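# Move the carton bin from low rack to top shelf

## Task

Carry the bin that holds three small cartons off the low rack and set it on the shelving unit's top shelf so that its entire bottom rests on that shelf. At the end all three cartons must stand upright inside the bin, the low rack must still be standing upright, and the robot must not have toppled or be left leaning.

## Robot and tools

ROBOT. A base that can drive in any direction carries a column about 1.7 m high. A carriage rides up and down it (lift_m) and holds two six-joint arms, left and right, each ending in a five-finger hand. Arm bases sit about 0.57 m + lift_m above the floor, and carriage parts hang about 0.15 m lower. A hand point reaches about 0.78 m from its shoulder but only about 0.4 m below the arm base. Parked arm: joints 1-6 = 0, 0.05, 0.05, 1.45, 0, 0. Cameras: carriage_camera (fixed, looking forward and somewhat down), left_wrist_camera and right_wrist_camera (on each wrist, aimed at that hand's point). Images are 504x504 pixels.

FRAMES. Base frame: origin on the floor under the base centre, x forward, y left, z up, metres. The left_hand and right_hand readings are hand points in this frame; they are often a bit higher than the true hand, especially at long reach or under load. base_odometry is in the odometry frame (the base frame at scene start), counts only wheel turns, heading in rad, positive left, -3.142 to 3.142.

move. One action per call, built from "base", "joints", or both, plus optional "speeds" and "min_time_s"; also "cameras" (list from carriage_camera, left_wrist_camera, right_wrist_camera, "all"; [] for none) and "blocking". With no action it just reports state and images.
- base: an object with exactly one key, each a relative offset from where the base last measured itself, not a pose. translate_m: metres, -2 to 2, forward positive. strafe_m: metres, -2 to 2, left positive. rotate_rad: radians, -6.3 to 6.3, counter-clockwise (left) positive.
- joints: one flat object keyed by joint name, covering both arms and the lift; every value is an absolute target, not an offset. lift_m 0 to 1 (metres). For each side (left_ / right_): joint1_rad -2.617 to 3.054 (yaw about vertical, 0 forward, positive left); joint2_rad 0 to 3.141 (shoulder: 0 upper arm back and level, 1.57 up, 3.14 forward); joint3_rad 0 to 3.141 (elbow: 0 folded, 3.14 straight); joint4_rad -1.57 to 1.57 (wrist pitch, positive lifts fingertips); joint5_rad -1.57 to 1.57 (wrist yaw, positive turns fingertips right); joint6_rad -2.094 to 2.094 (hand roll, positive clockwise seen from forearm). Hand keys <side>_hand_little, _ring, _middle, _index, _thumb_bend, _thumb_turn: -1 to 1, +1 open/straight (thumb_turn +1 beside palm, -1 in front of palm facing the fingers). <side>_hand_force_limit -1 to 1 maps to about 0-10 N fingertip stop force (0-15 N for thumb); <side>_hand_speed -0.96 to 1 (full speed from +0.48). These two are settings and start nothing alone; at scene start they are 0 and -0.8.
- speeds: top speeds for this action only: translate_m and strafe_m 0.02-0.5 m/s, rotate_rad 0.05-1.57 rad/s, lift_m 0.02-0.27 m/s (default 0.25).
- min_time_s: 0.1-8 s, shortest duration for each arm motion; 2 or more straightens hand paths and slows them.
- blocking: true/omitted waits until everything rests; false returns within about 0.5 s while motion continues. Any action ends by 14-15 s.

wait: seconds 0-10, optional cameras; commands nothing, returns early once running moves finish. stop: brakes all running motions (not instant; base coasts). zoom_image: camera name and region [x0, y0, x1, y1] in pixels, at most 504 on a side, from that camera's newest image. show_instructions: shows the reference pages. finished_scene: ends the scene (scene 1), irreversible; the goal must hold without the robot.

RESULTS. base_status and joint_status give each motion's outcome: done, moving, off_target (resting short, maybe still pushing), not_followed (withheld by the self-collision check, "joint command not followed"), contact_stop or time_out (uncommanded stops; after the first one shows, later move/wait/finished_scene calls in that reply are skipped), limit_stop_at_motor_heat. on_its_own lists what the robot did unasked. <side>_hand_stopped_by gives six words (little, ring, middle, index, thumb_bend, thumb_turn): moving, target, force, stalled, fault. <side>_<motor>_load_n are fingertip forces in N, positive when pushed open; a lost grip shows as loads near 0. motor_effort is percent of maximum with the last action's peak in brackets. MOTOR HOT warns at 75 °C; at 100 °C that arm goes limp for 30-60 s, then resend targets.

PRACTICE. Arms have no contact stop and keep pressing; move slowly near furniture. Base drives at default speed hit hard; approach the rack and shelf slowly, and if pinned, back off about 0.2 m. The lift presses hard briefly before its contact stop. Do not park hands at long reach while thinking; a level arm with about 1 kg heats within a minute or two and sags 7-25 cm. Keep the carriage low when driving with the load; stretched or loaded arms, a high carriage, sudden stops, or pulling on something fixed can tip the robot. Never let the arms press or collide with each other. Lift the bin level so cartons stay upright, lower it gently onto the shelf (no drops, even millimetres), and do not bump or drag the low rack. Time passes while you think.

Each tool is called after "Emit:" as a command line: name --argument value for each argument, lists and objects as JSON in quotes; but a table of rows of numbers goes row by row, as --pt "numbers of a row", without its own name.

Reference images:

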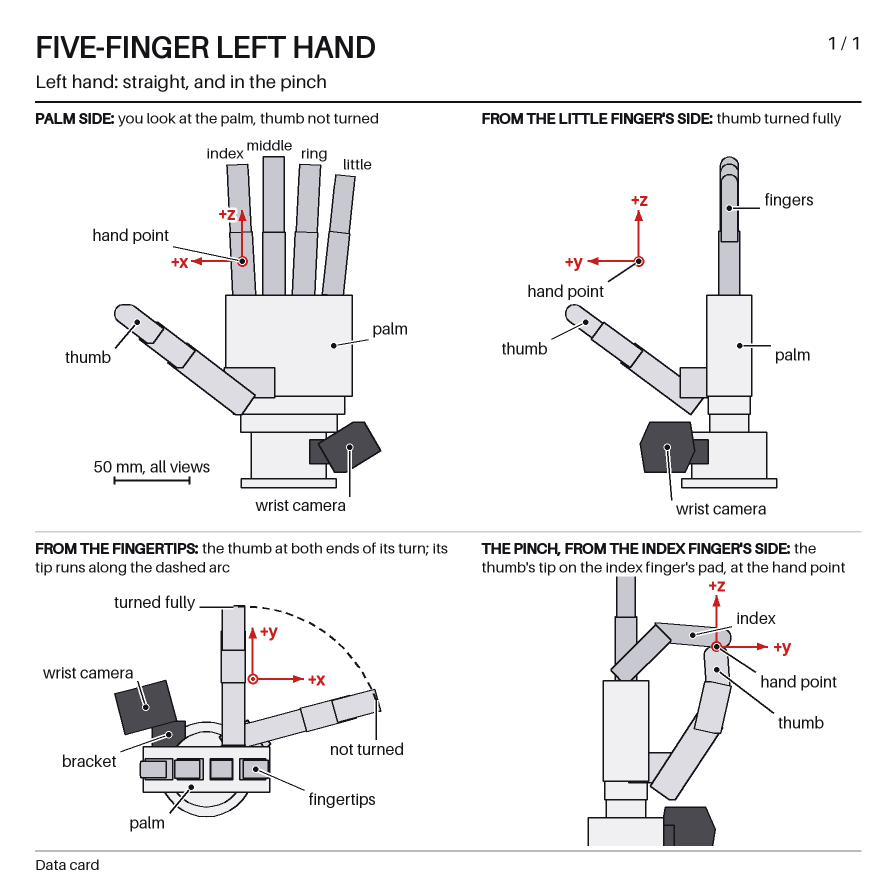

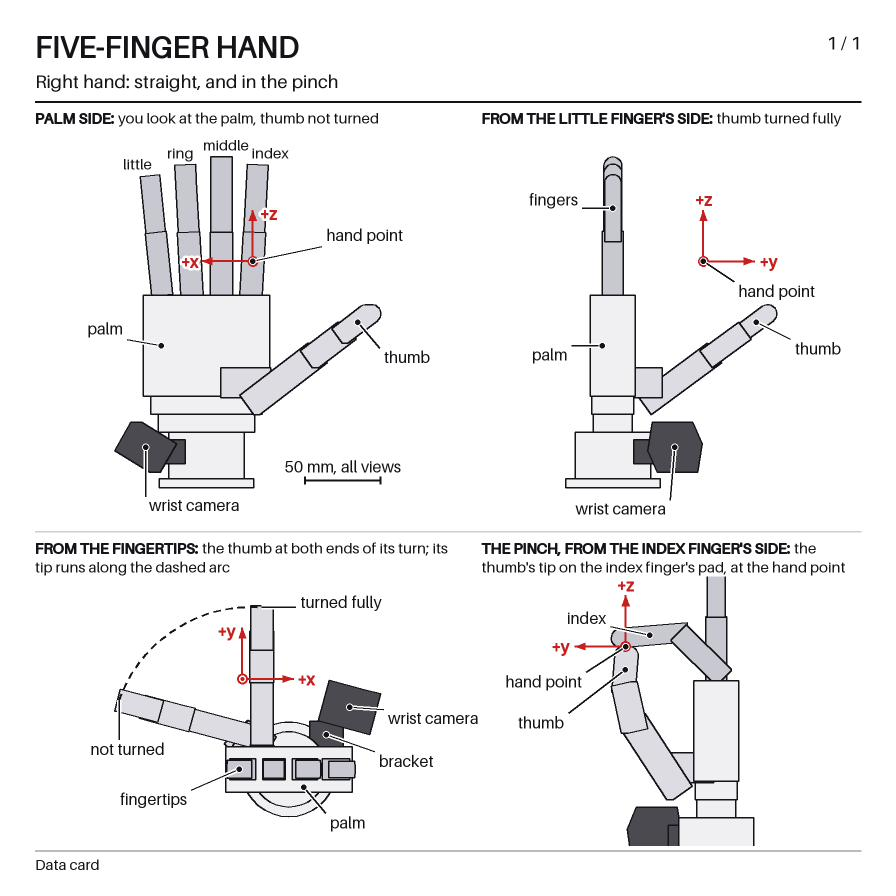

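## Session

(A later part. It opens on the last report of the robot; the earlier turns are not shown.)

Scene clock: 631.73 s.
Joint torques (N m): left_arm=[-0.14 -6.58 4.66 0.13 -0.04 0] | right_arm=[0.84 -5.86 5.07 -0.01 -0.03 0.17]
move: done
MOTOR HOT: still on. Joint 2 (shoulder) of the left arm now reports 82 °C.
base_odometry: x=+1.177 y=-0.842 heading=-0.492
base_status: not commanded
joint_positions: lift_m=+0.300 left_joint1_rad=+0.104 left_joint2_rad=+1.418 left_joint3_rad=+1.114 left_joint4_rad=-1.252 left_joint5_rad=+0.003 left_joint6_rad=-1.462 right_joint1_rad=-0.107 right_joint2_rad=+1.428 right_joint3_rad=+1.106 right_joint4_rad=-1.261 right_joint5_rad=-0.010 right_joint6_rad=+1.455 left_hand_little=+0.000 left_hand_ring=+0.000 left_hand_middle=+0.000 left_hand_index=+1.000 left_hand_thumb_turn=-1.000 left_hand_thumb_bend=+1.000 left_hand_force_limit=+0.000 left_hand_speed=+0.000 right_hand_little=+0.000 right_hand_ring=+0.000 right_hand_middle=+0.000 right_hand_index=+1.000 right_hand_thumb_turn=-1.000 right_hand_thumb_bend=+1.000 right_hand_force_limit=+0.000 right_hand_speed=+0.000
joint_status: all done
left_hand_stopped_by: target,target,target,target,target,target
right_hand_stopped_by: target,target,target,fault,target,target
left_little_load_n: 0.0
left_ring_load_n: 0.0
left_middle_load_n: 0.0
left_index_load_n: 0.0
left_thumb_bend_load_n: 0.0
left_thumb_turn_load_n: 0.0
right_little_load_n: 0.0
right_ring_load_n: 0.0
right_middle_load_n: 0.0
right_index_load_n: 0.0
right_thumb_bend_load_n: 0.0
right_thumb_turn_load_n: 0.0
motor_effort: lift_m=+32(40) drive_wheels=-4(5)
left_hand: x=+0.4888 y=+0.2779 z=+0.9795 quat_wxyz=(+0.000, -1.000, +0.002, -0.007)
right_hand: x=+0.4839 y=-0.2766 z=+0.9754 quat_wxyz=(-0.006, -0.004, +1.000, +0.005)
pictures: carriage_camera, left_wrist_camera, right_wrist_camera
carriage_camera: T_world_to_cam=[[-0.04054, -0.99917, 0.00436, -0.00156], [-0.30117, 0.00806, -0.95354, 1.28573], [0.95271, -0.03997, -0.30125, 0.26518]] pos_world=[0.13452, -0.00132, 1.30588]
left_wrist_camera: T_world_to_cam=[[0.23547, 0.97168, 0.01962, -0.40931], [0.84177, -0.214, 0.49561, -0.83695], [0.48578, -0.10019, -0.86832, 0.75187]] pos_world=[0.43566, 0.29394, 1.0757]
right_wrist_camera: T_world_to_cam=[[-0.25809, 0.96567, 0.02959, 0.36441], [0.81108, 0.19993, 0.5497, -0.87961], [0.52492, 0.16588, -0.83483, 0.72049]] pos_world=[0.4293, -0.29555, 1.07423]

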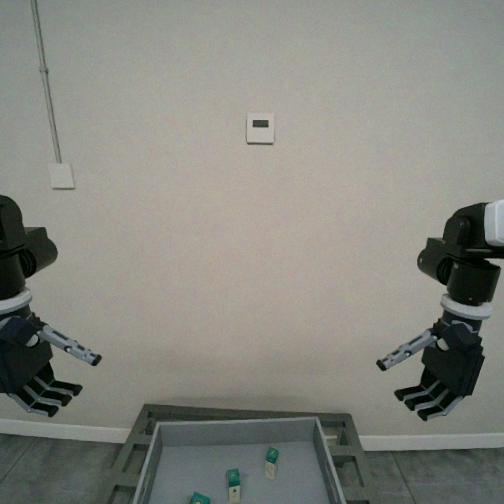

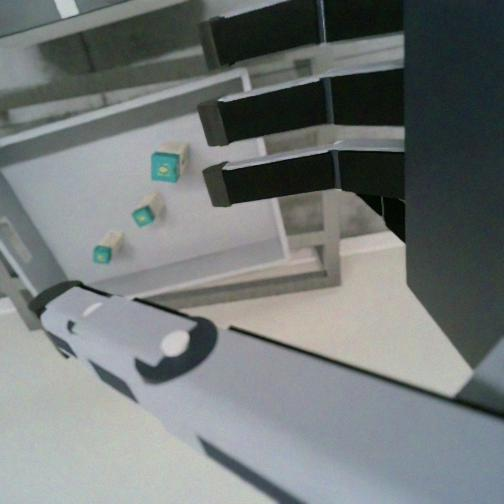

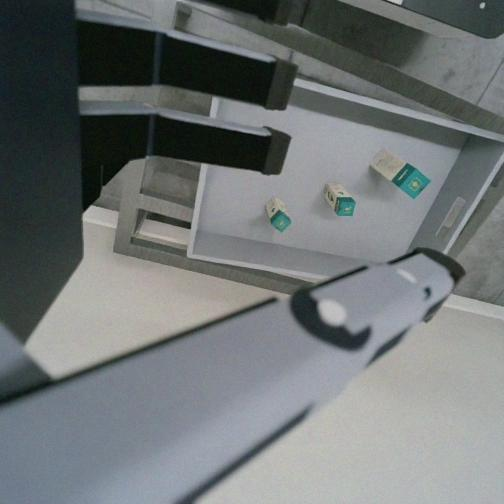

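Emit:
move --joints '{"left_joint2_rad": 1.15, "left_joint3_rad": 0.85, "right_joint2_rad": 1.15, "right_joint3_rad": 0.85}' --min_time_s 2

Emit:
wait --seconds 10

Emit:
wait --seconds 10

Emit:
wait --seconds 10

Emit:
wait --seconds 10

Emit:
wait --seconds 10

Emit:
wait --seconds 10

Scene clock: 644.47 s.
Joint torques (N m): left_arm=[-0.27 -3.86 4.55 0.16 -0.08 0] | right_arm=[0.85 -3.14 5.03 0.05 -0.03 0.17]
move: done
MOTOR HOT: still on. Joint 2 (shoulder) of the left arm now reports 76 °C.
base_odometry: x=+1.177 y=-0.842 heading=-0.492
base_status: not commanded
joint_positions: lift_m=+0.300 left_joint1_rad=+0.104 left_joint2_rad=+1.162 left_joint3_rad=+0.863 left_joint4_rad=-1.256 left_joint5_rad=+0.003 left_joint6_rad=-1.462 right_joint1_rad=-0.107 right_joint2_rad=+1.169 right_joint3_rad=+0.856 right_joint4_rad=-1.266 right_joint5_rad=-0.010 right_joint6_rad=+1.456 left_hand_little=+0.000 left_hand_ring=+0.000 left_hand_middle=+0.000 left_hand_index=+1.000 left_hand_thumb_turn=-1.000 left_hand_thumb_bend=+1.000 left_hand_force_limit=+0.000 left_hand_speed=+0.000 right_hand_little=+0.000 right_hand_ring=+0.000 right_hand_middle=+0.000 right_hand_index=+1.000 right_hand_thumb_turn=-1.000 right_hand_thumb_bend=+1.000 right_hand_force_limit=+0.000 right_hand_speed=+0.000
joint_status: all done
left_hand_stopped_by: target,target,target,target,target,target
right_hand_stopped_by: target,target,target,fault,target,target
left_little_load_n: 0.0
left_ring_load_n: 0.0
left_middle_load_n: 0.0
left_index_load_n: 0.0
left_thumb_bend_load_n: 0.0
left_thumb_turn_load_n: -0.5
right_little_load_n: 0.0
right_ring_load_n: 0.0
right_middle_load_n: 0.0
right_index_load_n: 0.0
right_thumb_bend_load_n: -0.5
right_thumb_turn_load_n: 0.0
motor_effort: lift_m=+32(33) drive_wheels=-4(4)
left_hand: x=+0.4250 y=+0.2712 z=+0.9624 quat_wxyz=(+0.000, -1.000, +0.002, -0.008)
right_hand: x=+0.4199 y=-0.2697 z=+0.9594 quat_wxyz=(-0.003, -0.004, +1.000, +0.005)
pictures: none

Scene clock: 654.47 s.
Joint torques (N m): left_arm=[-0.21 -3.92 4.44 0.15 -0.06 0.04] | right_arm=[0.84 -3.14 5.04 0.05 -0.03 0.17]
MOTOR HOT: cleared for the motors of the left arm.
base_odometry: x=+1.177 y=-0.842 heading=-0.492
base_status: not commanded
joint_positions: lift_m=+0.300 left_joint1_rad=+0.104 left_joint2_rad=+1.162 left_joint3_rad=+0.863 left_joint4_rad=-1.256 left_joint5_rad=+0.003 left_joint6_rad=-1.462 right_joint1_rad=-0.107 right_joint2_rad=+1.169 right_joint3_rad=+0.856 right_joint4_rad=-1.266 right_joint5_rad=-0.010 right_joint6_rad=+1.456 left_hand_little=+0.000 left_hand_ring=+0.000 left_hand_middle=+0.000 left_hand_index=+1.000 left_hand_thumb_turn=-1.000 left_hand_thumb_bend=+1.000 left_hand_force_limit=+0.000 left_hand_speed=+0.000 right_hand_little=+0.000 right_hand_ring=+0.000 right_hand_middle=+0.000 right_hand_index=+1.000 right_hand_thumb_turn=-1.000 right_hand_thumb_bend=+1.000 right_hand_force_limit=+0.000 right_hand_speed=+0.000
joint_status: all done
left_hand_stopped_by: target,target,target,target,target,target
right_hand_stopped_by: target,target,target,fault,target,target
left_little_load_n: 0.0
left_ring_load_n: 0.0
left_middle_load_n: 0.0
left_index_load_n: 0.0
left_thumb_bend_load_n: 0.0
left_thumb_turn_load_n: 0.0
right_little_load_n: 0.0
right_ring_load_n: 0.0
right_middle_load_n: 0.0
right_index_load_n: 0.0
right_thumb_bend_load_n: 0.0
right_thumb_turn_load_n: 0.0
motor_effort: lift_m=+32(33) drive_wheels=-4(4)
left_hand: x=+0.4250 y=+0.2712 z=+0.9624 quat_wxyz=(+0.000, -1.000, +0.002, -0.008)
right_hand: x=+0.4199 y=-0.2697 z=+0.9594 quat_wxyz=(-0.003, -0.004, +1.000, +0.005)
wait: 10.00 s; at rest by 0.27 s
pictures: none

Scene clock: 664.47 s.
Joint torques (N m): left_arm=[-0.23 -3.77 4.49 0.14 -0.08 0.02] | right_arm=[0.88 -3.12 5.08 0.05 -0.03 0.17]
base_odometry: x=+1.177 y=-0.842 heading=-0.492
base_status: not commanded
joint_positions: lift_m=+0.300 left_joint1_rad=+0.104 left_joint2_rad=+1.162 left_joint3_rad=+0.863 left_joint4_rad=-1.256 left_joint5_rad=+0.003 left_joint6_rad=-1.462 right_joint1_rad=-0.107 right_joint2_rad=+1.169 right_joint3_rad=+0.856 right_joint4_rad=-1.266 right_joint5_rad=-0.010 right_joint6_rad=+1.456 left_hand_little=+0.000 left_hand_ring=+0.000 left_hand_middle=+0.000 left_hand_index=+1.000 left_hand_thumb_turn=-1.000 left_hand_thumb_bend=+1.000 left_hand_force_limit=+0.000 left_hand_speed=+0.000 right_hand_little=+0.000 right_hand_ring=+0.000 right_hand_middle=+0.000 right_hand_index=+1.000 right_hand_thumb_turn=-1.000 right_hand_thumb_bend=+1.000 right_hand_force_limit=+0.000 right_hand_speed=+0.000
joint_status: all done
left_hand_stopped_by: target,target,target,target,target,target
right_hand_stopped_by: target,target,target,fault,target,target
left_little_load_n: 0.0
left_ring_load_n: 0.0
left_middle_load_n: 0.0
left_index_load_n: 0.0
left_thumb_bend_load_n: 0.0
left_thumb_turn_load_n: 0.0
right_little_load_n: 0.0
right_ring_load_n: 0.0
right_middle_load_n: 0.0
right_index_load_n: 0.0
right_thumb_bend_load_n: -0.5
right_thumb_turn_load_n: 0.0
motor_effort: lift_m=+32(33) drive_wheels=-4(4)
left_hand: x=+0.4250 y=+0.2712 z=+0.9624 quat_wxyz=(+0.000, -1.000, +0.002, -0.008)
right_hand: x=+0.4199 y=-0.2697 z=+0.9594 quat_wxyz=(-0.003, -0.004, +1.000, +0.005)
wait: 10.00 s; at rest by 0.27 s
pictures: none

Scene clock: 674.47 s.
Joint torques (N m): left_arm=[-0.21 -3.92 4.45 0.19 -0.08 -0.07] | right_arm=[0.87 -3.12 5.05 0.04 -0.03 0.17]
base_odometry: x=+1.177 y=-0.842 heading=-0.492
base_status: not commanded
joint_positions: lift_m=+0.300 left_joint1_rad=+0.104 left_joint2_rad=+1.162 left_joint3_rad=+0.863 left_joint4_rad=-1.256 left_joint5_rad=+0.003 left_joint6_rad=-1.462 right_joint1_rad=-0.107 right_joint2_rad=+1.169 right_joint3_rad=+0.856 right_joint4_rad=-1.266 right_joint5_rad=-0.010 right_joint6_rad=+1.456 left_hand_little=+0.000 left_hand_ring=+0.000 left_hand_middle=+0.000 left_hand_index=+1.000 left_hand_thumb_turn=-1.000 left_hand_thumb_bend=+1.000 left_hand_force_limit=+0.000 left_hand_speed=+0.000 right_hand_little=+0.000 right_hand_ring=+0.000 right_hand_middle=+0.000 right_hand_index=+1.000 right_hand_thumb_turn=-1.000 right_hand_thumb_bend=+1.000 right_hand_force_limit=+0.000 right_hand_speed=+0.000
joint_status: all done
left_hand_stopped_by: target,target,target,target,target,target
right_hand_stopped_by: target,target,target,fault,target,target
left_little_load_n: 0.0
left_ring_load_n: 0.0
left_middle_load_n: 0.0
left_index_load_n: 0.0
left_thumb_bend_load_n: 0.0
left_thumb_turn_load_n: 0.0
right_little_load_n: 0.0
right_ring_load_n: 0.0
right_middle_load_n: 0.0
right_index_load_n: 0.0
right_thumb_bend_load_n: 0.0
right_thumb_turn_load_n: 0.0
motor_effort: lift_m=+32(33) drive_wheels=-4(4)
left_hand: x=+0.4250 y=+0.2712 z=+0.9624 quat_wxyz=(+0.000, -1.000, +0.002, -0.008)
right_hand: x=+0.4199 y=-0.2697 z=+0.9594 quat_wxyz=(-0.003, -0.004, +1.000, +0.005)
wait: 10.00 s; at rest by 0.27 s
pictures: none

Scene clock: 684.47 s.
Joint torques (N m): left_arm=[0.08 -3.9 4.37 0.14 0 0.01] | right_arm=[0.85 -3.17 5.08 0.04 -0.03 0.17]
base_odometry: x=+1.177 y=-0.842 heading=-0.492
base_status: not commanded
joint_positions: lift_m=+0.300 left_joint1_rad=+0.104 left_joint2_rad=+1.162 left_joint3_rad=+0.863 left_joint4_rad=-1.256 left_joint5_rad=+0.003 left_joint6_rad=-1.462 right_joint1_rad=-0.107 right_joint2_rad=+1.169 right_joint3_rad=+0.856 right_joint4_rad=-1.266 right_joint5_rad=-0.010 right_joint6_rad=+1.456 left_hand_little=+0.000 left_hand_ring=+0.000 left_hand_middle=+0.000 left_hand_index=+1.000 left_hand_thumb_turn=-1.000 left_hand_thumb_bend=+1.000 left_hand_force_limit=+0.000 left_hand_speed=+0.000 right_hand_little=+0.000 right_hand_ring=+0.000 right_hand_middle=+0.000 right_hand_index=+1.000 right_hand_thumb_turn=-1.000 right_hand_thumb_bend=+1.000 right_hand_force_limit=+0.000 right_hand_speed=+0.000
joint_status: all done
left_hand_stopped_by: target,target,target,target,target,target
right_hand_stopped_by: target,target,target,fault,target,target
left_little_load_n: 0.0
left_ring_load_n: 0.0
left_middle_load_n: 0.0
left_index_load_n: 0.0
left_thumb_bend_load_n: 0.0
left_thumb_turn_load_n: 0.0
right_little_load_n: 0.0
right_ring_load_n: 0.0
right_middle_load_n: 0.0
right_index_load_n: 0.0
right_thumb_bend_load_n: 0.0
right_thumb_turn_load_n: 0.0
motor_effort: lift_m=+33(33) drive_wheels=-4(4)
left_hand: x=+0.4250 y=+0.2712 z=+0.9624 quat_wxyz=(+0.000, -1.000, +0.002, -0.008)
right_hand: x=+0.4199 y=-0.2697 z=+0.9594 quat_wxyz=(-0.003, -0.004, +1.000, +0.005)
wait: 10.00 s; at rest by 0.27 s
pictures: none

Scene clock: 694.47 s.
Joint torques (N m): left_arm=[-0.21 -3.88 4.6 0.13 -0.08 -0.02] | right_arm=[0.84 -3.17 5.08 0.04 -0.03 0.17]
base_odometry: x=+1.177 y=-0.842 heading=-0.492
base_status: not commanded
joint_positions: lift_m=+0.300 left_joint1_rad=+0.104 left_joint2_rad=+1.162 left_joint3_rad=+0.863 left_joint4_rad=-1.256 left_joint5_rad=+0.003 left_joint6_rad=-1.462 right_joint1_rad=-0.107 right_joint2_rad=+1.169 right_joint3_rad=+0.856 right_joint4_rad=-1.266 right_joint5_rad=-0.010 right_joint6_rad=+1.456 left_hand_little=+0.000 left_hand_ring=+0.000 left_hand_middle=+0.000 left_hand_index=+1.000 left_hand_thumb_turn=-1.000 left_hand_thumb_bend=+1.000 left_hand_force_limit=+0.000 left_hand_speed=+0.000 right_hand_little=+0.000 right_hand_ring=+0.000 right_hand_middle=+0.000 right_hand_index=+1.000 right_hand_thumb_turn=-1.000 right_hand_thumb_bend=+1.000 right_hand_force_limit=+0.000 right_hand_speed=+0.000
joint_status: all done
left_hand_stopped_by: target,target,target,target,target,target
right_hand_stopped_by: target,target,target,fault,target,target
left_little_load_n: 0.0
left_ring_load_n: 0.0
left_middle_load_n: 0.0
left_index_load_n: 0.0
left_thumb_bend_load_n: -0.5
left_thumb_turn_load_n: 0.0
right_little_load_n: 0.0
right_ring_load_n: 0.0
right_middle_load_n: 0.0
right_index_load_n: 0.0
right_thumb_bend_load_n: 0.0
right_thumb_turn_load_n: 0.0
motor_effort: lift_m=+33(33) drive_wheels=-4(4)
left_hand: x=+0.4250 y=+0.2712 z=+0.9624 quat_wxyz=(+0.000, -1.000, +0.002, -0.008)
right_hand: x=+0.4199 y=-0.2697 z=+0.9594 quat_wxyz=(-0.003, -0.004, +1.000, +0.005)
wait: 10.00 s; at rest by 0.27 s
pictures: none

Scene clock: 704.47 s.
Joint torques (N m): left_arm=[0.01 -3.89 4.71 0.19 -0.03 -0.03] | right_arm=[0.87 -3.14 5.04 0.05 -0.02 0.17]
base_odometry: x=+1.177 y=-0.842 heading=-0.492
base_status: not commanded
joint_positions: lift_m=+0.300 left_joint1_rad=+0.104 left_joint2_rad=+1.162 left_joint3_rad=+0.863 left_joint4_rad=-1.256 left_joint5_rad=+0.003 left_joint6_rad=-1.462 right_joint1_rad=-0.107 right_joint2_rad=+1.169 right_joint3_rad=+0.856 right_joint4_rad=-1.266 right_joint5_rad=-0.010 right_joint6_rad=+1.456 left_hand_little=+0.000 left_hand_ring=+0.000 left_hand_middle=+0.000 left_hand_index=+1.000 left_hand_thumb_turn=-1.000 left_hand_thumb_bend=+1.000 left_hand_force_limit=+0.000 left_hand_speed=+0.000 right_hand_little=+0.000 right_hand_ring=+0.000 right_hand_middle=+0.000 right_hand_index=+1.000 right_hand_thumb_turn=-1.000 right_hand_thumb_bend=+1.000 right_hand_force_limit=+0.000 right_hand_speed=+0.000
joint_status: all done
left_hand_stopped_by: target,target,target,target,target,target
right_hand_stopped_by: target,target,target,fault,target,target
left_little_load_n: 0.0
left_ring_load_n: 0.0
left_middle_load_n: 0.0
left_index_load_n: 0.0
left_thumb_bend_load_n: 0.0
left_thumb_turn_load_n: 0.0
right_little_load_n: 0.0
right_ring_load_n: 0.0
right_middle_load_n: 0.0
right_index_load_n: 0.0
right_thumb_bend_load_n: 0.0
right_thumb_turn_load_n: 0.0
motor_effort: lift_m=+33(33) drive_wheels=-4(4)
left_hand: x=+0.4250 y=+0.2712 z=+0.9624 quat_wxyz=(+0.000, -1.000, +0.002, -0.008)
right_hand: x=+0.4199 y=-0.2697 z=+0.9594 quat_wxyz=(-0.003, -0.004, +1.000, +0.005)
wait: 10.00 s; at rest by 0.27 s
pictures: none

Emit:
move --joints '{"lift_m": 0.2, "left_joint1_rad": 0.2, "left_joint2_rad": 2.635, "left_joint3_rad": 1.633, "left_joint4_rad": -0.565, "left_joint6_rad": -1.385, "right_joint1_rad": -0.2, "right_joint2_rad": 2.695, "right_joint3_rad": 1.77, "right_joint4_rad": -0.642, "right_joint6_rad": 1.375}' --min_time_s 4

Emit:
move --joints '{"lift_m": 0.04}' --speeds '{"lift_m": 0.1}' --cameras '["all"]'

Scene clock: 712.70 s.
Joint torques (N m): left_arm=[0.66 -11.88 5.79 0.38 -0.05 0.15] | right_arm=[-0.57 -9.18 6.57 0.19 -0.03 -0.13]
move: done
base_odometry: x=+1.177 y=-0.842 heading=-0.492
base_status: not commanded
joint_positions: lift_m=+0.200 left_joint1_rad=+0.196 left_joint2_rad=+2.617 left_joint3_rad=+1.613 left_joint4_rad=-0.582 left_joint5_rad=+0.003 left_joint6_rad=-1.393 right_joint1_rad=-0.193 right_joint2_rad=+2.677 right_joint3_rad=+1.747 right_joint4_rad=-0.652 right_joint5_rad=-0.010 right_joint6_rad=+1.390 left_hand_little=+0.000 left_hand_ring=+0.000 left_hand_middle=+0.000 left_hand_index=+1.000 left_hand_thumb_turn=-1.000 left_hand_thumb_bend=+1.000 left_hand_force_limit=+0.000 left_hand_speed=+0.000 right_hand_little=+0.000 right_hand_ring=+0.000 right_hand_middle=+0.000 right_hand_index=+1.000 right_hand_thumb_turn=-1.000 right_hand_thumb_bend=+1.000 right_hand_force_limit=+0.000 right_hand_speed=+0.000
joint_status: all done
left_hand_stopped_by: target,target,target,target,target,target
right_hand_stopped_by: target,target,target,fault,target,target
left_little_load_n: 0.0
left_ring_load_n: 0.0
left_middle_load_n: 0.0
left_index_load_n: 0.0
left_thumb_bend_load_n: -0.5
left_thumb_turn_load_n: 0.0
right_little_load_n: 0.0
right_ring_load_n: 0.0
right_middle_load_n: 0.0
right_index_load_n: 0.0
right_thumb_bend_load_n: 0.0
right_thumb_turn_load_n: 0.0
motor_effort: lift_m=+28(29) drive_wheels=+2(5)
left_hand: x=+0.6743 y=+0.3369 z=+0.5921 quat_wxyz=(-0.003, -1.000, -0.009, +0.008)
right_hand: x=+0.6953 y=-0.3382 z=+0.5929 quat_wxyz=(-0.005, +0.006, +1.000, +0.006)
pictures: none

Scene clock: 714.70 s.
Joint torques (N m): left_arm=[0.66 -12.79 5.44 0.3 -0.04 0.19] | right_arm=[-0.55 -9.85 5.97 0.12 -0.03 -0.13]
move: done
base_odometry: x=+1.177 y=-0.842 heading=-0.492
base_status: not commanded
joint_positions: lift_m=+0.040 left_joint1_rad=+0.196 left_joint2_rad=+2.627 left_joint3_rad=+1.618 left_joint4_rad=-0.573 left_joint5_rad=+0.003 left_joint6_rad=-1.393 right_joint1_rad=-0.193 right_joint2_rad=+2.686 right_joint3_rad=+1.753 right_joint4_rad=-0.646 right_joint5_rad=-0.010 right_joint6_rad=+1.390 left_hand_little=+0.000 left_hand_ring=+0.000 left_hand_middle=+0.000 left_hand_index=+1.000 left_hand_thumb_turn=-1.000 left_hand_thumb_bend=+1.000 left_hand_force_limit=+0.000 left_hand_speed=+0.000 right_hand_little=+0.000 right_hand_ring=+0.000 right_hand_middle=+0.000 right_hand_index=+1.000 right_hand_thumb_turn=-1.000 right_hand_thumb_bend=+1.000 right_hand_force_limit=+0.000 right_hand_speed=+0.000
joint_status: all done
left_hand_stopped_by: target,target,target,target,target,target
right_hand_stopped_by: target,target,target,fault,target,target
left_little_load_n: 0.0
left_ring_load_n: 0.0
left_middle_load_n: 0.0
left_index_load_n: 0.0
left_thumb_bend_load_n: 0.0
left_thumb_turn_load_n: 0.0
right_little_load_n: 0.0
right_ring_load_n: 0.0
right_middle_load_n: 0.0
right_index_load_n: 0.0
right_thumb_bend_load_n: 0.0
right_thumb_turn_load_n: 0.0
motor_effort: lift_m=+28(28) drive_wheels=-4(5)
left_hand: x=+0.6763 y=+0.3373 z=+0.4295 quat_wxyz=(-0.002, -1.000, -0.009, +0.005)
right_hand: x=+0.6966 y=-0.3384 z=+0.4303 quat_wxyz=(-0.003, +0.006, +1.000, +0.006)
pictures: carriage_camera, left_wrist_camera, right_wrist_camera
carriage_camera: T_world_to_cam=[[-0.04054, -0.99917, 0.00436, -0.00042], [-0.30117, 0.00806, -0.95354, 1.03819], [0.95271, -0.03997, -0.30125, 0.18697]] pos_world=[0.13452, -0.00132, 1.04628]
left_wrist_camera: T_world_to_cam=[[0.21393, 0.97679, 0.01067, -0.48369], [0.85815, -0.19314, 0.47568, -0.71899], [0.4667, -0.09261, -0.87955, 0.20422]] pos_world=[0.62517, 0.35251, 0.52679]
right_wrist_camera: T_world_to_cam=[[-0.2394, 0.9705, 0.02851, 0.48423], [0.81235, 0.18413, 0.55334, -0.74786], [0.53176, 0.15563, -0.83247, 0.15474]] pos_world=[0.64117, -0.35632, 0.52882]

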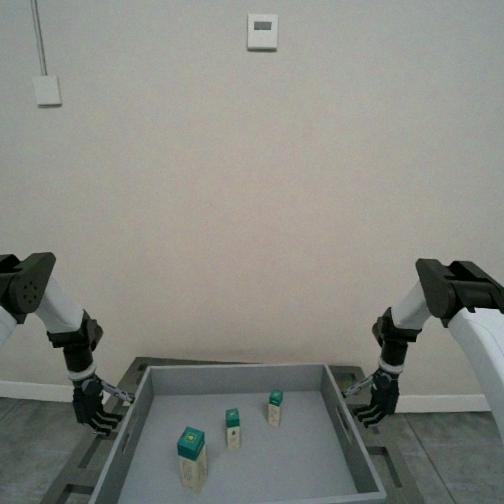

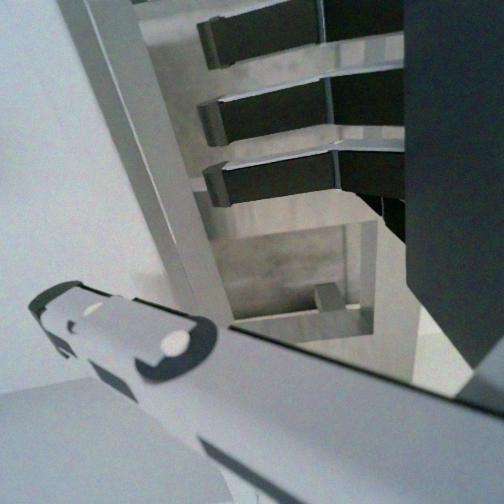

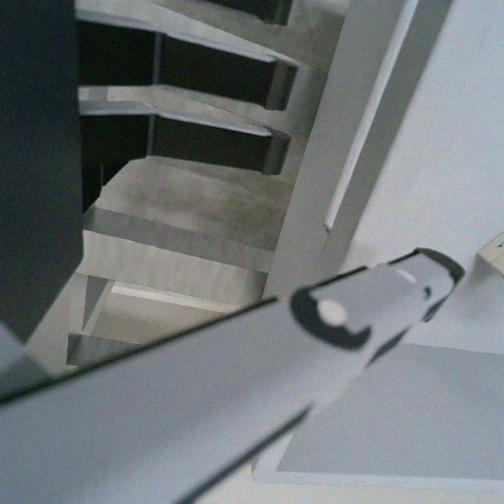

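Emit:
move --joints '{"lift_m": 0.0215}' --speeds '{"lift_m": 0.05}'

Emit:
move --joints '{"left_joint1_rad": 0.066, "left_joint6_rad": -1.505, "right_joint1_rad": -0.062, "right_joint6_rad": 1.516}' --min_time_s 2.5 --cameras '["all"]'

Emit:
zoom_image --camera "carriage_camera" --region '[310, 390, 400, 470]'

Scene clock: 729.20 s.
Joint torques (N m): left_arm=[0.69 -12.83 5.39 0.24 -0.07 0.14] | right_arm=[-0.59 -10.06 5.87 0.11 -0.04 -0.13]
move: done
base_odometry: x=+1.177 y=-0.842 heading=-0.492
base_status: not commanded
joint_positions: lift_m=+0.022 left_joint1_rad=+0.196 left_joint2_rad=+2.627 left_joint3_rad=+1.620 left_joint4_rad=-0.569 left_joint5_rad=+0.003 left_joint6_rad=-1.393 right_joint1_rad=-0.193 right_joint2_rad=+2.686 right_joint3_rad=+1.754 right_joint4_rad=-0.644 right_joint5_rad=-0.010 right_joint6_rad=+1.390 left_hand_little=+0.000 left_hand_ring=+0.000 left_hand_middle=+0.000 left_hand_index=+1.000 left_hand_thumb_turn=-1.000 left_hand_thumb_bend=+1.000 left_hand_force_limit=+0.000 left_hand_speed=+0.000 right_hand_little=+0.000 right_hand_ring=+0.000 right_hand_middle=+0.000 right_hand_index=+1.000 right_hand_thumb_turn=-1.000 right_hand_thumb_bend=+1.000 right_hand_force_limit=+0.000 right_hand_speed=+0.000
joint_status: all done
left_hand_stopped_by: target,target,target,target,target,target
right_hand_stopped_by: target,target,target,fault,target,target
left_little_load_n: 0.0
left_ring_load_n: 0.0
left_middle_load_n: 0.0
left_index_load_n: 0.0
left_thumb_bend_load_n: 0.0
left_thumb_turn_load_n: 0.0
right_little_load_n: 0.0
right_ring_load_n: 0.0
right_middle_load_n: 0.0
right_index_load_n: 0.0
right_thumb_bend_load_n: 0.0
right_thumb_turn_load_n: 0.0
motor_effort: lift_m=+27(27) drive_wheels=-4(4)
left_hand: x=+0.6779 y=+0.3376 z=+0.4114 quat_wxyz=(-0.002, -1.000, -0.009, +0.002)
right_hand: x=+0.6974 y=-0.3386 z=+0.4120 quat_wxyz=(-0.002, +0.006, +1.000, +0.005)
pictures: none

Scene clock: 732.00 s.
Joint torques (N m): left_arm=[-0.17 -12.88 5.09 0.28 -0.06 0.03] | right_arm=[2.65 -9.96 5.78 0.18 -0.28 0.22]
move: off_target
base_odometry: x=+1.177 y=-0.842 heading=-0.492
base_status: not commanded
joint_positions: lift_m=+0.022 left_joint1_rad=+0.070 left_joint2_rad=+2.627 left_joint3_rad=+1.620 left_joint4_rad=-0.569 left_joint5_rad=+0.003 left_joint6_rad=-1.497 right_joint1_rad=-0.089 right_joint2_rad=+2.686 right_joint3_rad=+1.755 right_joint4_rad=-0.652 right_joint5_rad=+0.019 right_joint6_rad=+1.497 left_hand_little=+0.000 left_hand_ring=+0.000 left_hand_middle=+0.000 left_hand_index=+1.000 left_hand_thumb_turn=-1.000 left_hand_thumb_bend=+1.000 left_hand_force_limit=+0.000 left_hand_speed=+0.000 right_hand_little=+0.000 right_hand_ring=+0.000 right_hand_middle=+0.000 right_hand_index=+1.000 right_hand_thumb_turn=-1.000 right_hand_thumb_bend=+1.000 right_hand_force_limit=+0.000 right_hand_speed=+0.000
joint_status: right_joint1_rad off_target (ended at -0.089, target -0.062); the others done
left_hand_stopped_by: target,target,target,target,target,target
right_hand_stopped_by: target,target,target,fault,target,target
left_little_load_n: 0.0
left_ring_load_n: 0.0
left_middle_load_n: 0.0
left_index_load_n: 0.0
left_thumb_bend_load_n: 0.0
left_thumb_turn_load_n: 0.0
right_little_load_n: 0.0
right_ring_load_n: 0.0
right_middle_load_n: -5.5
right_index_load_n: 0.0
right_thumb_bend_load_n: 0.0
right_thumb_turn_load_n: 0.0
motor_effort: lift_m=+27(28) drive_wheels=-4(4)
left_hand: x=+0.6837 y=+0.2835 z=+0.4114 quat_wxyz=(-0.001, -1.000, +0.002, +0.003)
right_hand: x=+0.7019 y=-0.2978 z=+0.4102 quat_wxyz=(-0.007, +0.008, +1.000, -0.009)
pictures: carriage_camera, left_wrist_camera, right_wrist_camera
carriage_camera: T_world_to_cam=[[-0.04054, -0.99917, 0.00436, -0.00034], [-0.30117, 0.00806, -0.95354, 1.02065], [0.95271, -0.03997, -0.30125, 0.18143]] pos_world=[0.13452, -0.00132, 1.02788]
left_wrist_camera: T_world_to_cam=[[0.23503, 0.9719, 0.01309, -0.44662], [0.85162, -0.2124, 0.4792, -0.71864], [0.46852, -0.10147, -0.87761, 0.18037]] pos_world=[0.63247, 0.29973, 0.50851]
right_wrist_camera: T_world_to_cam=[[-0.23551, 0.97187, 0.00266, 0.45491], [0.81736, 0.19659, 0.54155, -0.74351], [0.52579, 0.12971, -0.84067, 0.12877]] pos_world=[0.64715, -0.31265, 0.50969]

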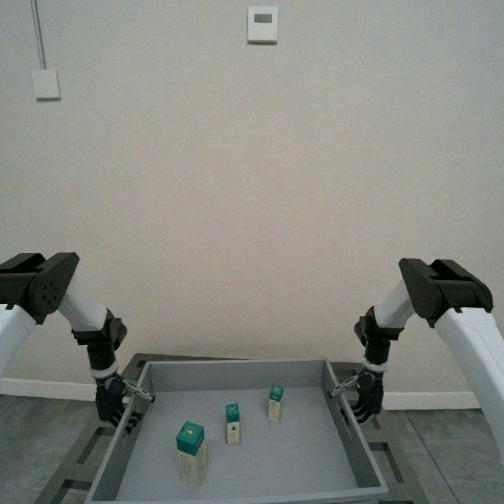

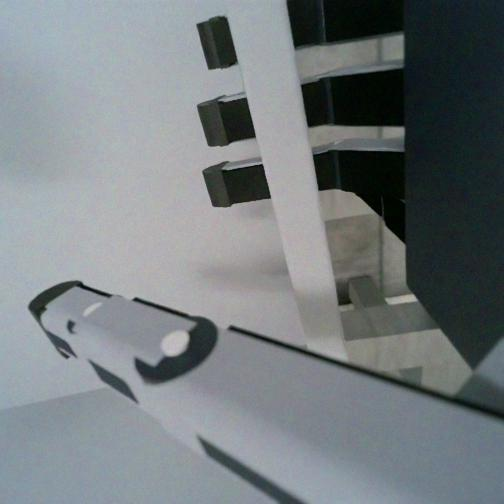

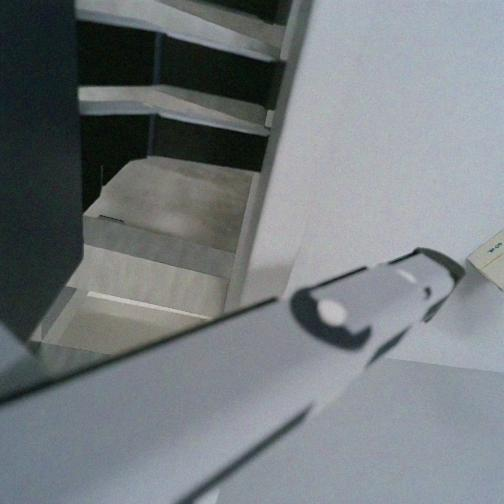

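Scaled by 5.600 from the camera's image (finer frame: 720x720).

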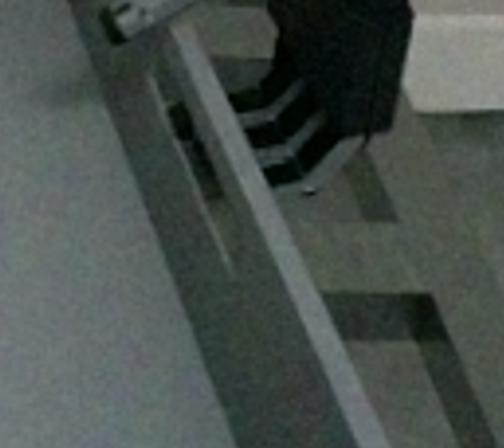

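Emit:
zoom_image --camera "carriage_camera" --region '[325, 395, 375, 445]'

Emit:
zoom_image --camera "right_wrist_camera" --region '[200, 0, 320, 220]'

Scaled by 10.080 from the camera's image (finer frame: 720x720).

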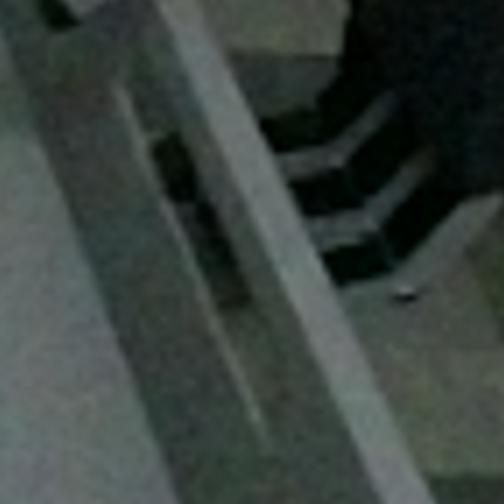

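Scaled by 2.291 from the camera's image (finer frame: 720x720).

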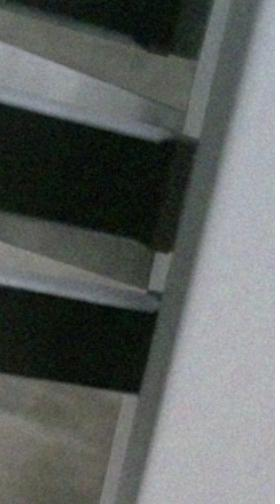

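Emit:
move --joints '{"right_joint1_rad": -0.19, "right_joint2_rad": 2.56, "right_joint3_rad": 1.57, "right_joint4_rad": -0.53, "right_joint6_rad": 1.39}' --min_time_s 1.5

Emit:
move --joints '{"right_joint2_rad": 2.615, "right_joint3_rad": 1.6, "right_joint4_rad": -0.55}' --min_time_s 1

Scene clock: 775.43 s.
Joint torques (N m): left_arm=[-0.24 -12.57 5.27 0.32 -0.03 0.03] | right_arm=[-0.44 -14.95 3.32 0.17 -0.14 -0.15]
move: done
base_odometry: x=+1.177 y=-0.842 heading=-0.492
base_status: not commanded
joint_positions: lift_m=+0.022 left_joint1_rad=+0.070 left_joint2_rad=+2.627 left_joint3_rad=+1.620 left_joint4_rad=-0.569 left_joint5_rad=+0.003 left_joint6_rad=-1.497 right_joint1_rad=-0.183 right_joint2_rad=+2.621 right_joint3_rad=+1.577 right_joint4_rad=-0.540 right_joint5_rad=+0.003 right_joint6_rad=+1.406 left_hand_little=+0.000 left_hand_ring=+0.000 left_hand_middle=+0.000 left_hand_index=+1.000 left_hand_thumb_turn=-1.000 left_hand_thumb_bend=+1.000 left_hand_force_limit=+0.000 left_hand_speed=+0.000 right_hand_little=+0.000 right_hand_ring=+0.000 right_hand_middle=+0.000 right_hand_index=+1.000 right_hand_thumb_turn=-1.000 right_hand_thumb_bend=+1.000 right_hand_force_limit=+0.000 right_hand_speed=+0.000
joint_status: all done
left_hand_stopped_by: target,target,target,target,target,target
right_hand_stopped_by: target,target,target,fault,target,target
left_little_load_n: 0.0
left_ring_load_n: 0.0
left_middle_load_n: 0.0
left_index_load_n: 0.0
left_thumb_bend_load_n: 0.0
left_thumb_turn_load_n: 0.0
right_little_load_n: 0.5
right_ring_load_n: 0.0
right_middle_load_n: 0.0
right_index_load_n: 0.0
right_thumb_bend_load_n: 0.0
right_thumb_turn_load_n: 0.0
motor_effort: lift_m=+27(28) drive_wheels=+2(4)
left_hand: x=+0.6837 y=+0.2835 z=+0.4114 quat_wxyz=(-0.001, -1.000, +0.002, +0.003)
right_hand: x=+0.6692 y=-0.3317 z=+0.4053 quat_wxyz=(-0.007, +0.009, +1.000, +0.000)
pictures: none

Scene clock: 776.73 s.
Joint torques (N m): left_arm=[-0.31 -12.93 5.35 0.24 -0.08 0] | right_arm=[-0.49 -10.56 6.17 -0.04 -0.14 -0.13]
move: done
base_odometry: x=+1.177 y=-0.842 heading=-0.492
base_status: not commanded
joint_positions: lift_m=+0.022 left_joint1_rad=+0.070 left_joint2_rad=+2.627 left_joint3_rad=+1.620 left_joint4_rad=-0.569 left_joint5_rad=+0.003 left_joint6_rad=-1.497 right_joint1_rad=-0.183 right_joint2_rad=+2.621 right_joint3_rad=+1.577 right_joint4_rad=-0.540 right_joint5_rad=+0.003 right_joint6_rad=+1.405 left_hand_little=+0.000 left_hand_ring=+0.000 left_hand_middle=+0.000 left_hand_index=+1.000 left_hand_thumb_turn=-1.000 left_hand_thumb_bend=+1.000 left_hand_force_limit=+0.000 left_hand_speed=+0.000 right_hand_little=+0.000 right_hand_ring=+0.000 right_hand_middle=+0.000 right_hand_index=+1.000 right_hand_thumb_turn=-1.000 right_hand_thumb_bend=+1.000 right_hand_force_limit=+0.000 right_hand_speed=+0.000
joint_status: all done
left_hand_stopped_by: target,target,target,target,target,target
right_hand_stopped_by: target,target,target,fault,target,target
left_little_load_n: 0.0
left_ring_load_n: 0.5
left_middle_load_n: 0.0
left_index_load_n: 0.0
left_thumb_bend_load_n: 0.0
left_thumb_turn_load_n: 0.0
right_little_load_n: 0.0
right_ring_load_n: 0.0
right_middle_load_n: 0.0
right_index_load_n: -0.5
right_thumb_bend_load_n: 0.0
right_thumb_turn_load_n: 0.0
motor_effort: lift_m=+26(27) drive_wheels=+2(2)
left_hand: x=+0.6837 y=+0.2835 z=+0.4114 quat_wxyz=(-0.001, -1.000, +0.002, +0.003)
right_hand: x=+0.6692 y=-0.3317 z=+0.4053 quat_wxyz=(-0.007, +0.009, +1.000, +0.000)
pictures: none

Emit:
move --joints '{"right_joint1_rad": -0.062, "right_joint6_rad": 1.516, "right_hand_middle": -0.06, "right_hand_ring": -0.06, "right_hand_little": -0.06}' --min_time_s 2 --cameras '["carriage_camera", "right_wrist_camera"]'

Emit:
zoom_image --camera "carriage_camera" --region '[325, 395, 375, 445]'

Scene clock: 784.80 s.
Joint torques (N m): left_arm=[-0.29 -12.93 5.14 0.26 -0.07 -0.01] | right_arm=[2.84 -10.58 5.5 0.15 -0.47 0.21]
move: off_target
base_odometry: x=+1.177 y=-0.842 heading=-0.492
base_status: not commanded
joint_positions: lift_m=+0.022 left_joint1_rad=+0.070 left_joint2_rad=+2.627 left_joint3_rad=+1.620 left_joint4_rad=-0.569 left_joint5_rad=+0.003 left_joint6_rad=-1.497 right_joint1_rad=-0.091 right_joint2_rad=+2.621 right_joint3_rad=+1.584 right_joint4_rad=-0.560 right_joint5_rad=+0.039 right_joint6_rad=+1.498 left_hand_little=+0.000 left_hand_ring=+0.000 left_hand_middle=+0.000 left_hand_index=+1.000 left_hand_thumb_turn=-1.000 left_hand_thumb_bend=+1.000 left_hand_force_limit=+0.000 left_hand_speed=+0.000 right_hand_little=-0.060 right_hand_ring=-0.060 right_hand_middle=-0.060 right_hand_index=+1.000 right_hand_thumb_turn=-1.000 right_hand_thumb_bend=+1.000 right_hand_force_limit=+0.000 right_hand_speed=+0.000
joint_status: right_joint1_rad off_target (ended at -0.091, target -0.062); the others done
left_hand_stopped_by: target,target,target,target,target,target
right_hand_stopped_by: target,target,target,fault,target,target
left_little_load_n: 0.0
left_ring_load_n: 0.5
left_middle_load_n: 0.0
left_index_load_n: 0.0
left_thumb_bend_load_n: 0.0
left_thumb_turn_load_n: 0.0
right_little_load_n: 0.0
right_ring_load_n: 0.0
right_middle_load_n: -4.0
right_index_load_n: 0.0
right_thumb_bend_load_n: 0.0
right_thumb_turn_load_n: 0.0
motor_effort: lift_m=+27(28) drive_wheels=+2(2)
left_hand: x=+0.6837 y=+0.2835 z=+0.4114 quat_wxyz=(-0.001, -1.000, +0.002, +0.003)
right_hand: x=+0.6718 y=-0.3000 z=+0.4042 quat_wxyz=(-0.015, +0.009, +1.000, -0.018)
carriage_camera: T_world_to_cam=[[-0.04054, -0.99917, 0.00436, -0.00034], [-0.30117, 0.00806, -0.95354, 1.02065], [0.95271, -0.03997, -0.30125, 0.18143]] pos_world=[0.13452, -0.00132, 1.02788]
right_wrist_camera: T_world_to_cam=[[-0.23375, 0.97222, -0.01245, 0.45506], [0.82602, 0.20531, 0.52492, -0.71171], [0.5129, 0.11242, -0.85106, 0.14746]] pos_world=[0.61862, -0.31287, 0.50475]

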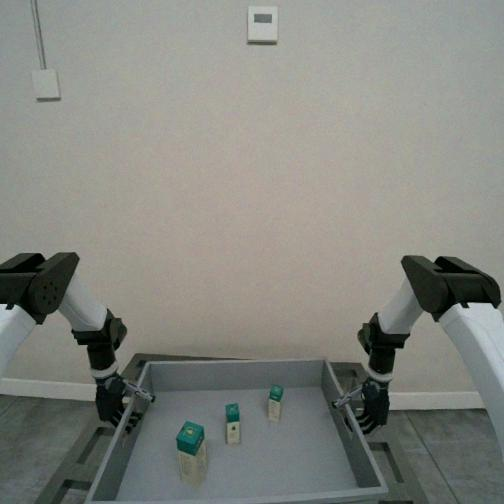

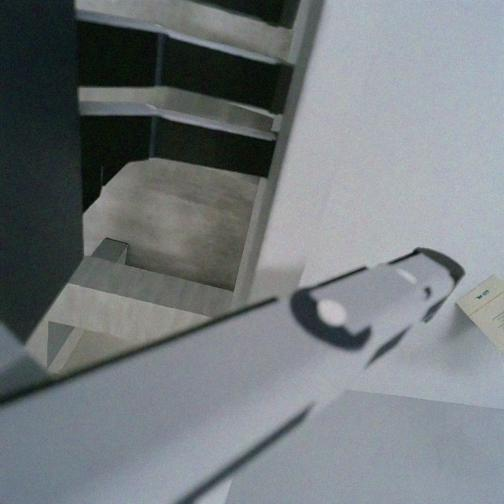

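Scaled by 10.080 from the camera's image (finer frame: 720x720).

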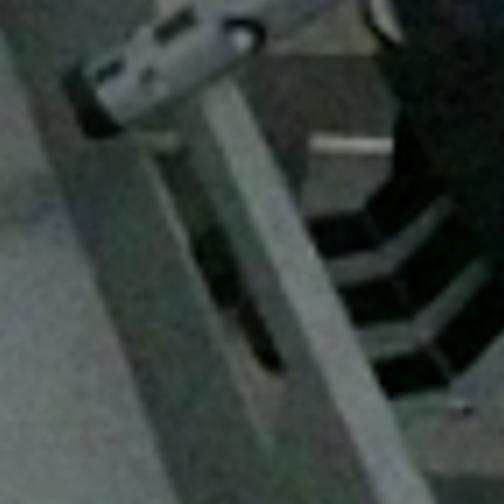

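Emit:
move --joints '{"right_joint1_rad": -0.16, "right_joint3_rad": 1.66, "right_joint4_rad": -0.605, "right_joint6_rad": 1.42, "right_hand_middle": 0, "right_hand_ring": 0, "right_hand_little": 0}' --min_time_s 1.5

Scene clock: 806.87 s.
Joint torques (N m): left_arm=[-0.09 -12.93 5.22 0.3 -0.08 0] | right_arm=[-0.47 -10.78 6.3 -0.02 -0.23 -0.13]
move: done
base_odometry: x=+1.177 y=-0.842 heading=-0.492
base_status: not commanded
joint_positions: lift_m=+0.022 left_joint1_rad=+0.070 left_joint2_rad=+2.627 left_joint3_rad=+1.620 left_joint4_rad=-0.569 left_joint5_rad=+0.003 left_joint6_rad=-1.497 right_joint1_rad=-0.153 right_joint2_rad=+2.621 right_joint3_rad=+1.638 right_joint4_rad=-0.596 right_joint5_rad=+0.013 right_joint6_rad=+1.435 left_hand_little=+0.000 left_hand_ring=+0.000 left_hand_middle=+0.000 left_hand_index=+1.000 left_hand_thumb_turn=-1.000 left_hand_thumb_bend=+1.000 left_hand_force_limit=+0.000 left_hand_speed=+0.000 right_hand_little=+0.000 right_hand_ring=+0.000 right_hand_middle=+0.000 right_hand_index=+1.000 right_hand_thumb_turn=-1.000 right_hand_thumb_bend=+1.000 right_hand_force_limit=+0.000 right_hand_speed=+0.000
joint_status: all done
left_hand_stopped_by: target,target,target,target,target,target
right_hand_stopped_by: target,target,target,fault,target,target
left_little_load_n: 0.0
left_ring_load_n: 0.0
left_middle_load_n: 0.0
left_index_load_n: 0.0
left_thumb_bend_load_n: 0.0
left_thumb_turn_load_n: 0.0
right_little_load_n: 0.0
right_ring_load_n: 0.0
right_middle_load_n: 0.0
right_index_load_n: 0.0
right_thumb_bend_load_n: 0.0
right_thumb_turn_load_n: 0.0
motor_effort: lift_m=+27(27) drive_wheels=+2(4)
left_hand: x=+0.6837 y=+0.2835 z=+0.4114 quat_wxyz=(-0.001, -1.000, +0.002, +0.003)
right_hand: x=+0.6831 y=-0.3231 z=+0.4158 quat_wxyz=(-0.005, +0.009, +1.000, -0.006)
pictures: none

Emit:
move --joints '{"right_joint1_rad": -0.062, "right_joint6_rad": 1.51}' --min_time_s 2 --cameras '["carriage_camera", "right_wrist_camera"]'

Emit:
zoom_image --camera "carriage_camera" --region '[325, 395, 375, 445]'

Scene clock: 813.13 s.
Joint torques (N m): left_arm=[-0.35 -12.89 5.3 0.26 -0.08 0.02] | right_arm=[0.85 -10.77 6.31 -0.01 -0.23 0.16]
move: done
base_odometry: x=+1.177 y=-0.842 heading=-0.492
base_status: not commanded
joint_positions: lift_m=+0.022 left_joint1_rad=+0.070 left_joint2_rad=+2.627 left_joint3_rad=+1.620 left_joint4_rad=-0.569 left_joint5_rad=+0.003 left_joint6_rad=-1.497 right_joint1_rad=-0.069 right_joint2_rad=+2.621 right_joint3_rad=+1.638 right_joint4_rad=-0.596 right_joint5_rad=+0.013 right_joint6_rad=+1.495 left_hand_little=+0.000 left_hand_ring=+0.000 left_hand_middle=+0.000 left_hand_index=+1.000 left_hand_thumb_turn=-1.000 left_hand_thumb_bend=+1.000 left_hand_force_limit=+0.000 left_hand_speed=+0.000 right_hand_little=+0.000 right_hand_ring=+0.000 right_hand_middle=+0.000 right_hand_index=+1.000 right_hand_thumb_turn=-1.000 right_hand_thumb_bend=+1.000 right_hand_force_limit=+0.000 right_hand_speed=+0.000
joint_status: all done
left_hand_stopped_by: target,target,target,target,target,target
right_hand_stopped_by: target,target,target,fault,target,target
left_little_load_n: 0.0
left_ring_load_n: 0.0
left_middle_load_n: 0.0
left_index_load_n: 0.0
left_thumb_bend_load_n: 0.0
left_thumb_turn_load_n: 0.0
right_little_load_n: 0.0
right_ring_load_n: 0.0
right_middle_load_n: 0.0
right_index_load_n: 0.0
right_thumb_bend_load_n: 0.0
right_thumb_turn_load_n: 0.0
motor_effort: lift_m=+26(28) drive_wheels=+2(2)
left_hand: x=+0.6837 y=+0.2835 z=+0.4114 quat_wxyz=(-0.001, -1.000, +0.002, +0.003)
right_hand: x=+0.6858 y=-0.2862 z=+0.4158 quat_wxyz=(-0.005, -0.003, +1.000, -0.006)
carriage_camera: T_world_to_cam=[[-0.04054, -0.99917, 0.00436, -0.00034], [-0.30117, 0.00806, -0.95354, 1.02065], [0.95271, -0.03997, -0.30125, 0.18143]] pos_world=[0.13452, -0.00132, 1.02788]
right_wrist_camera: T_world_to_cam=[[-0.25653, 0.96651, 0.00723, 0.45078], [0.81062, 0.21107, 0.54621, -0.72887], [0.5264, 0.14598, -0.83761, 0.14339]] pos_world=[0.63099, -0.30278, 0.51497]

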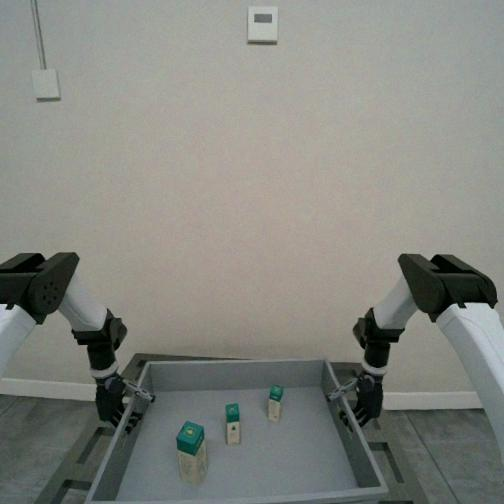

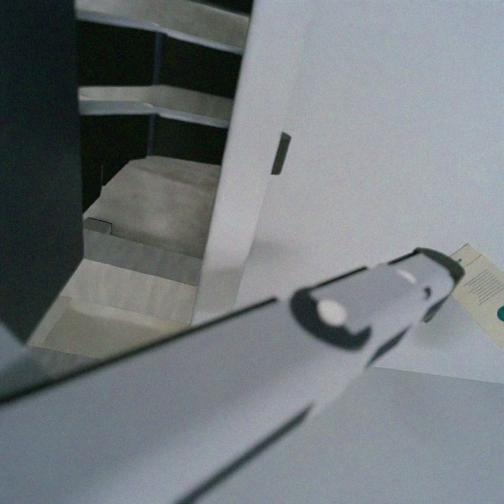

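Scaled by 10.080 from the camera's image (finer frame: 720x720).

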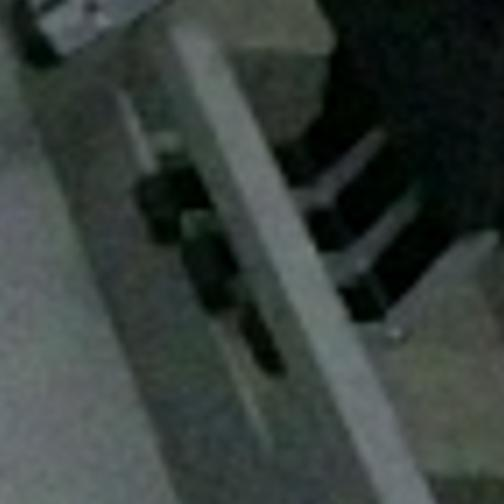

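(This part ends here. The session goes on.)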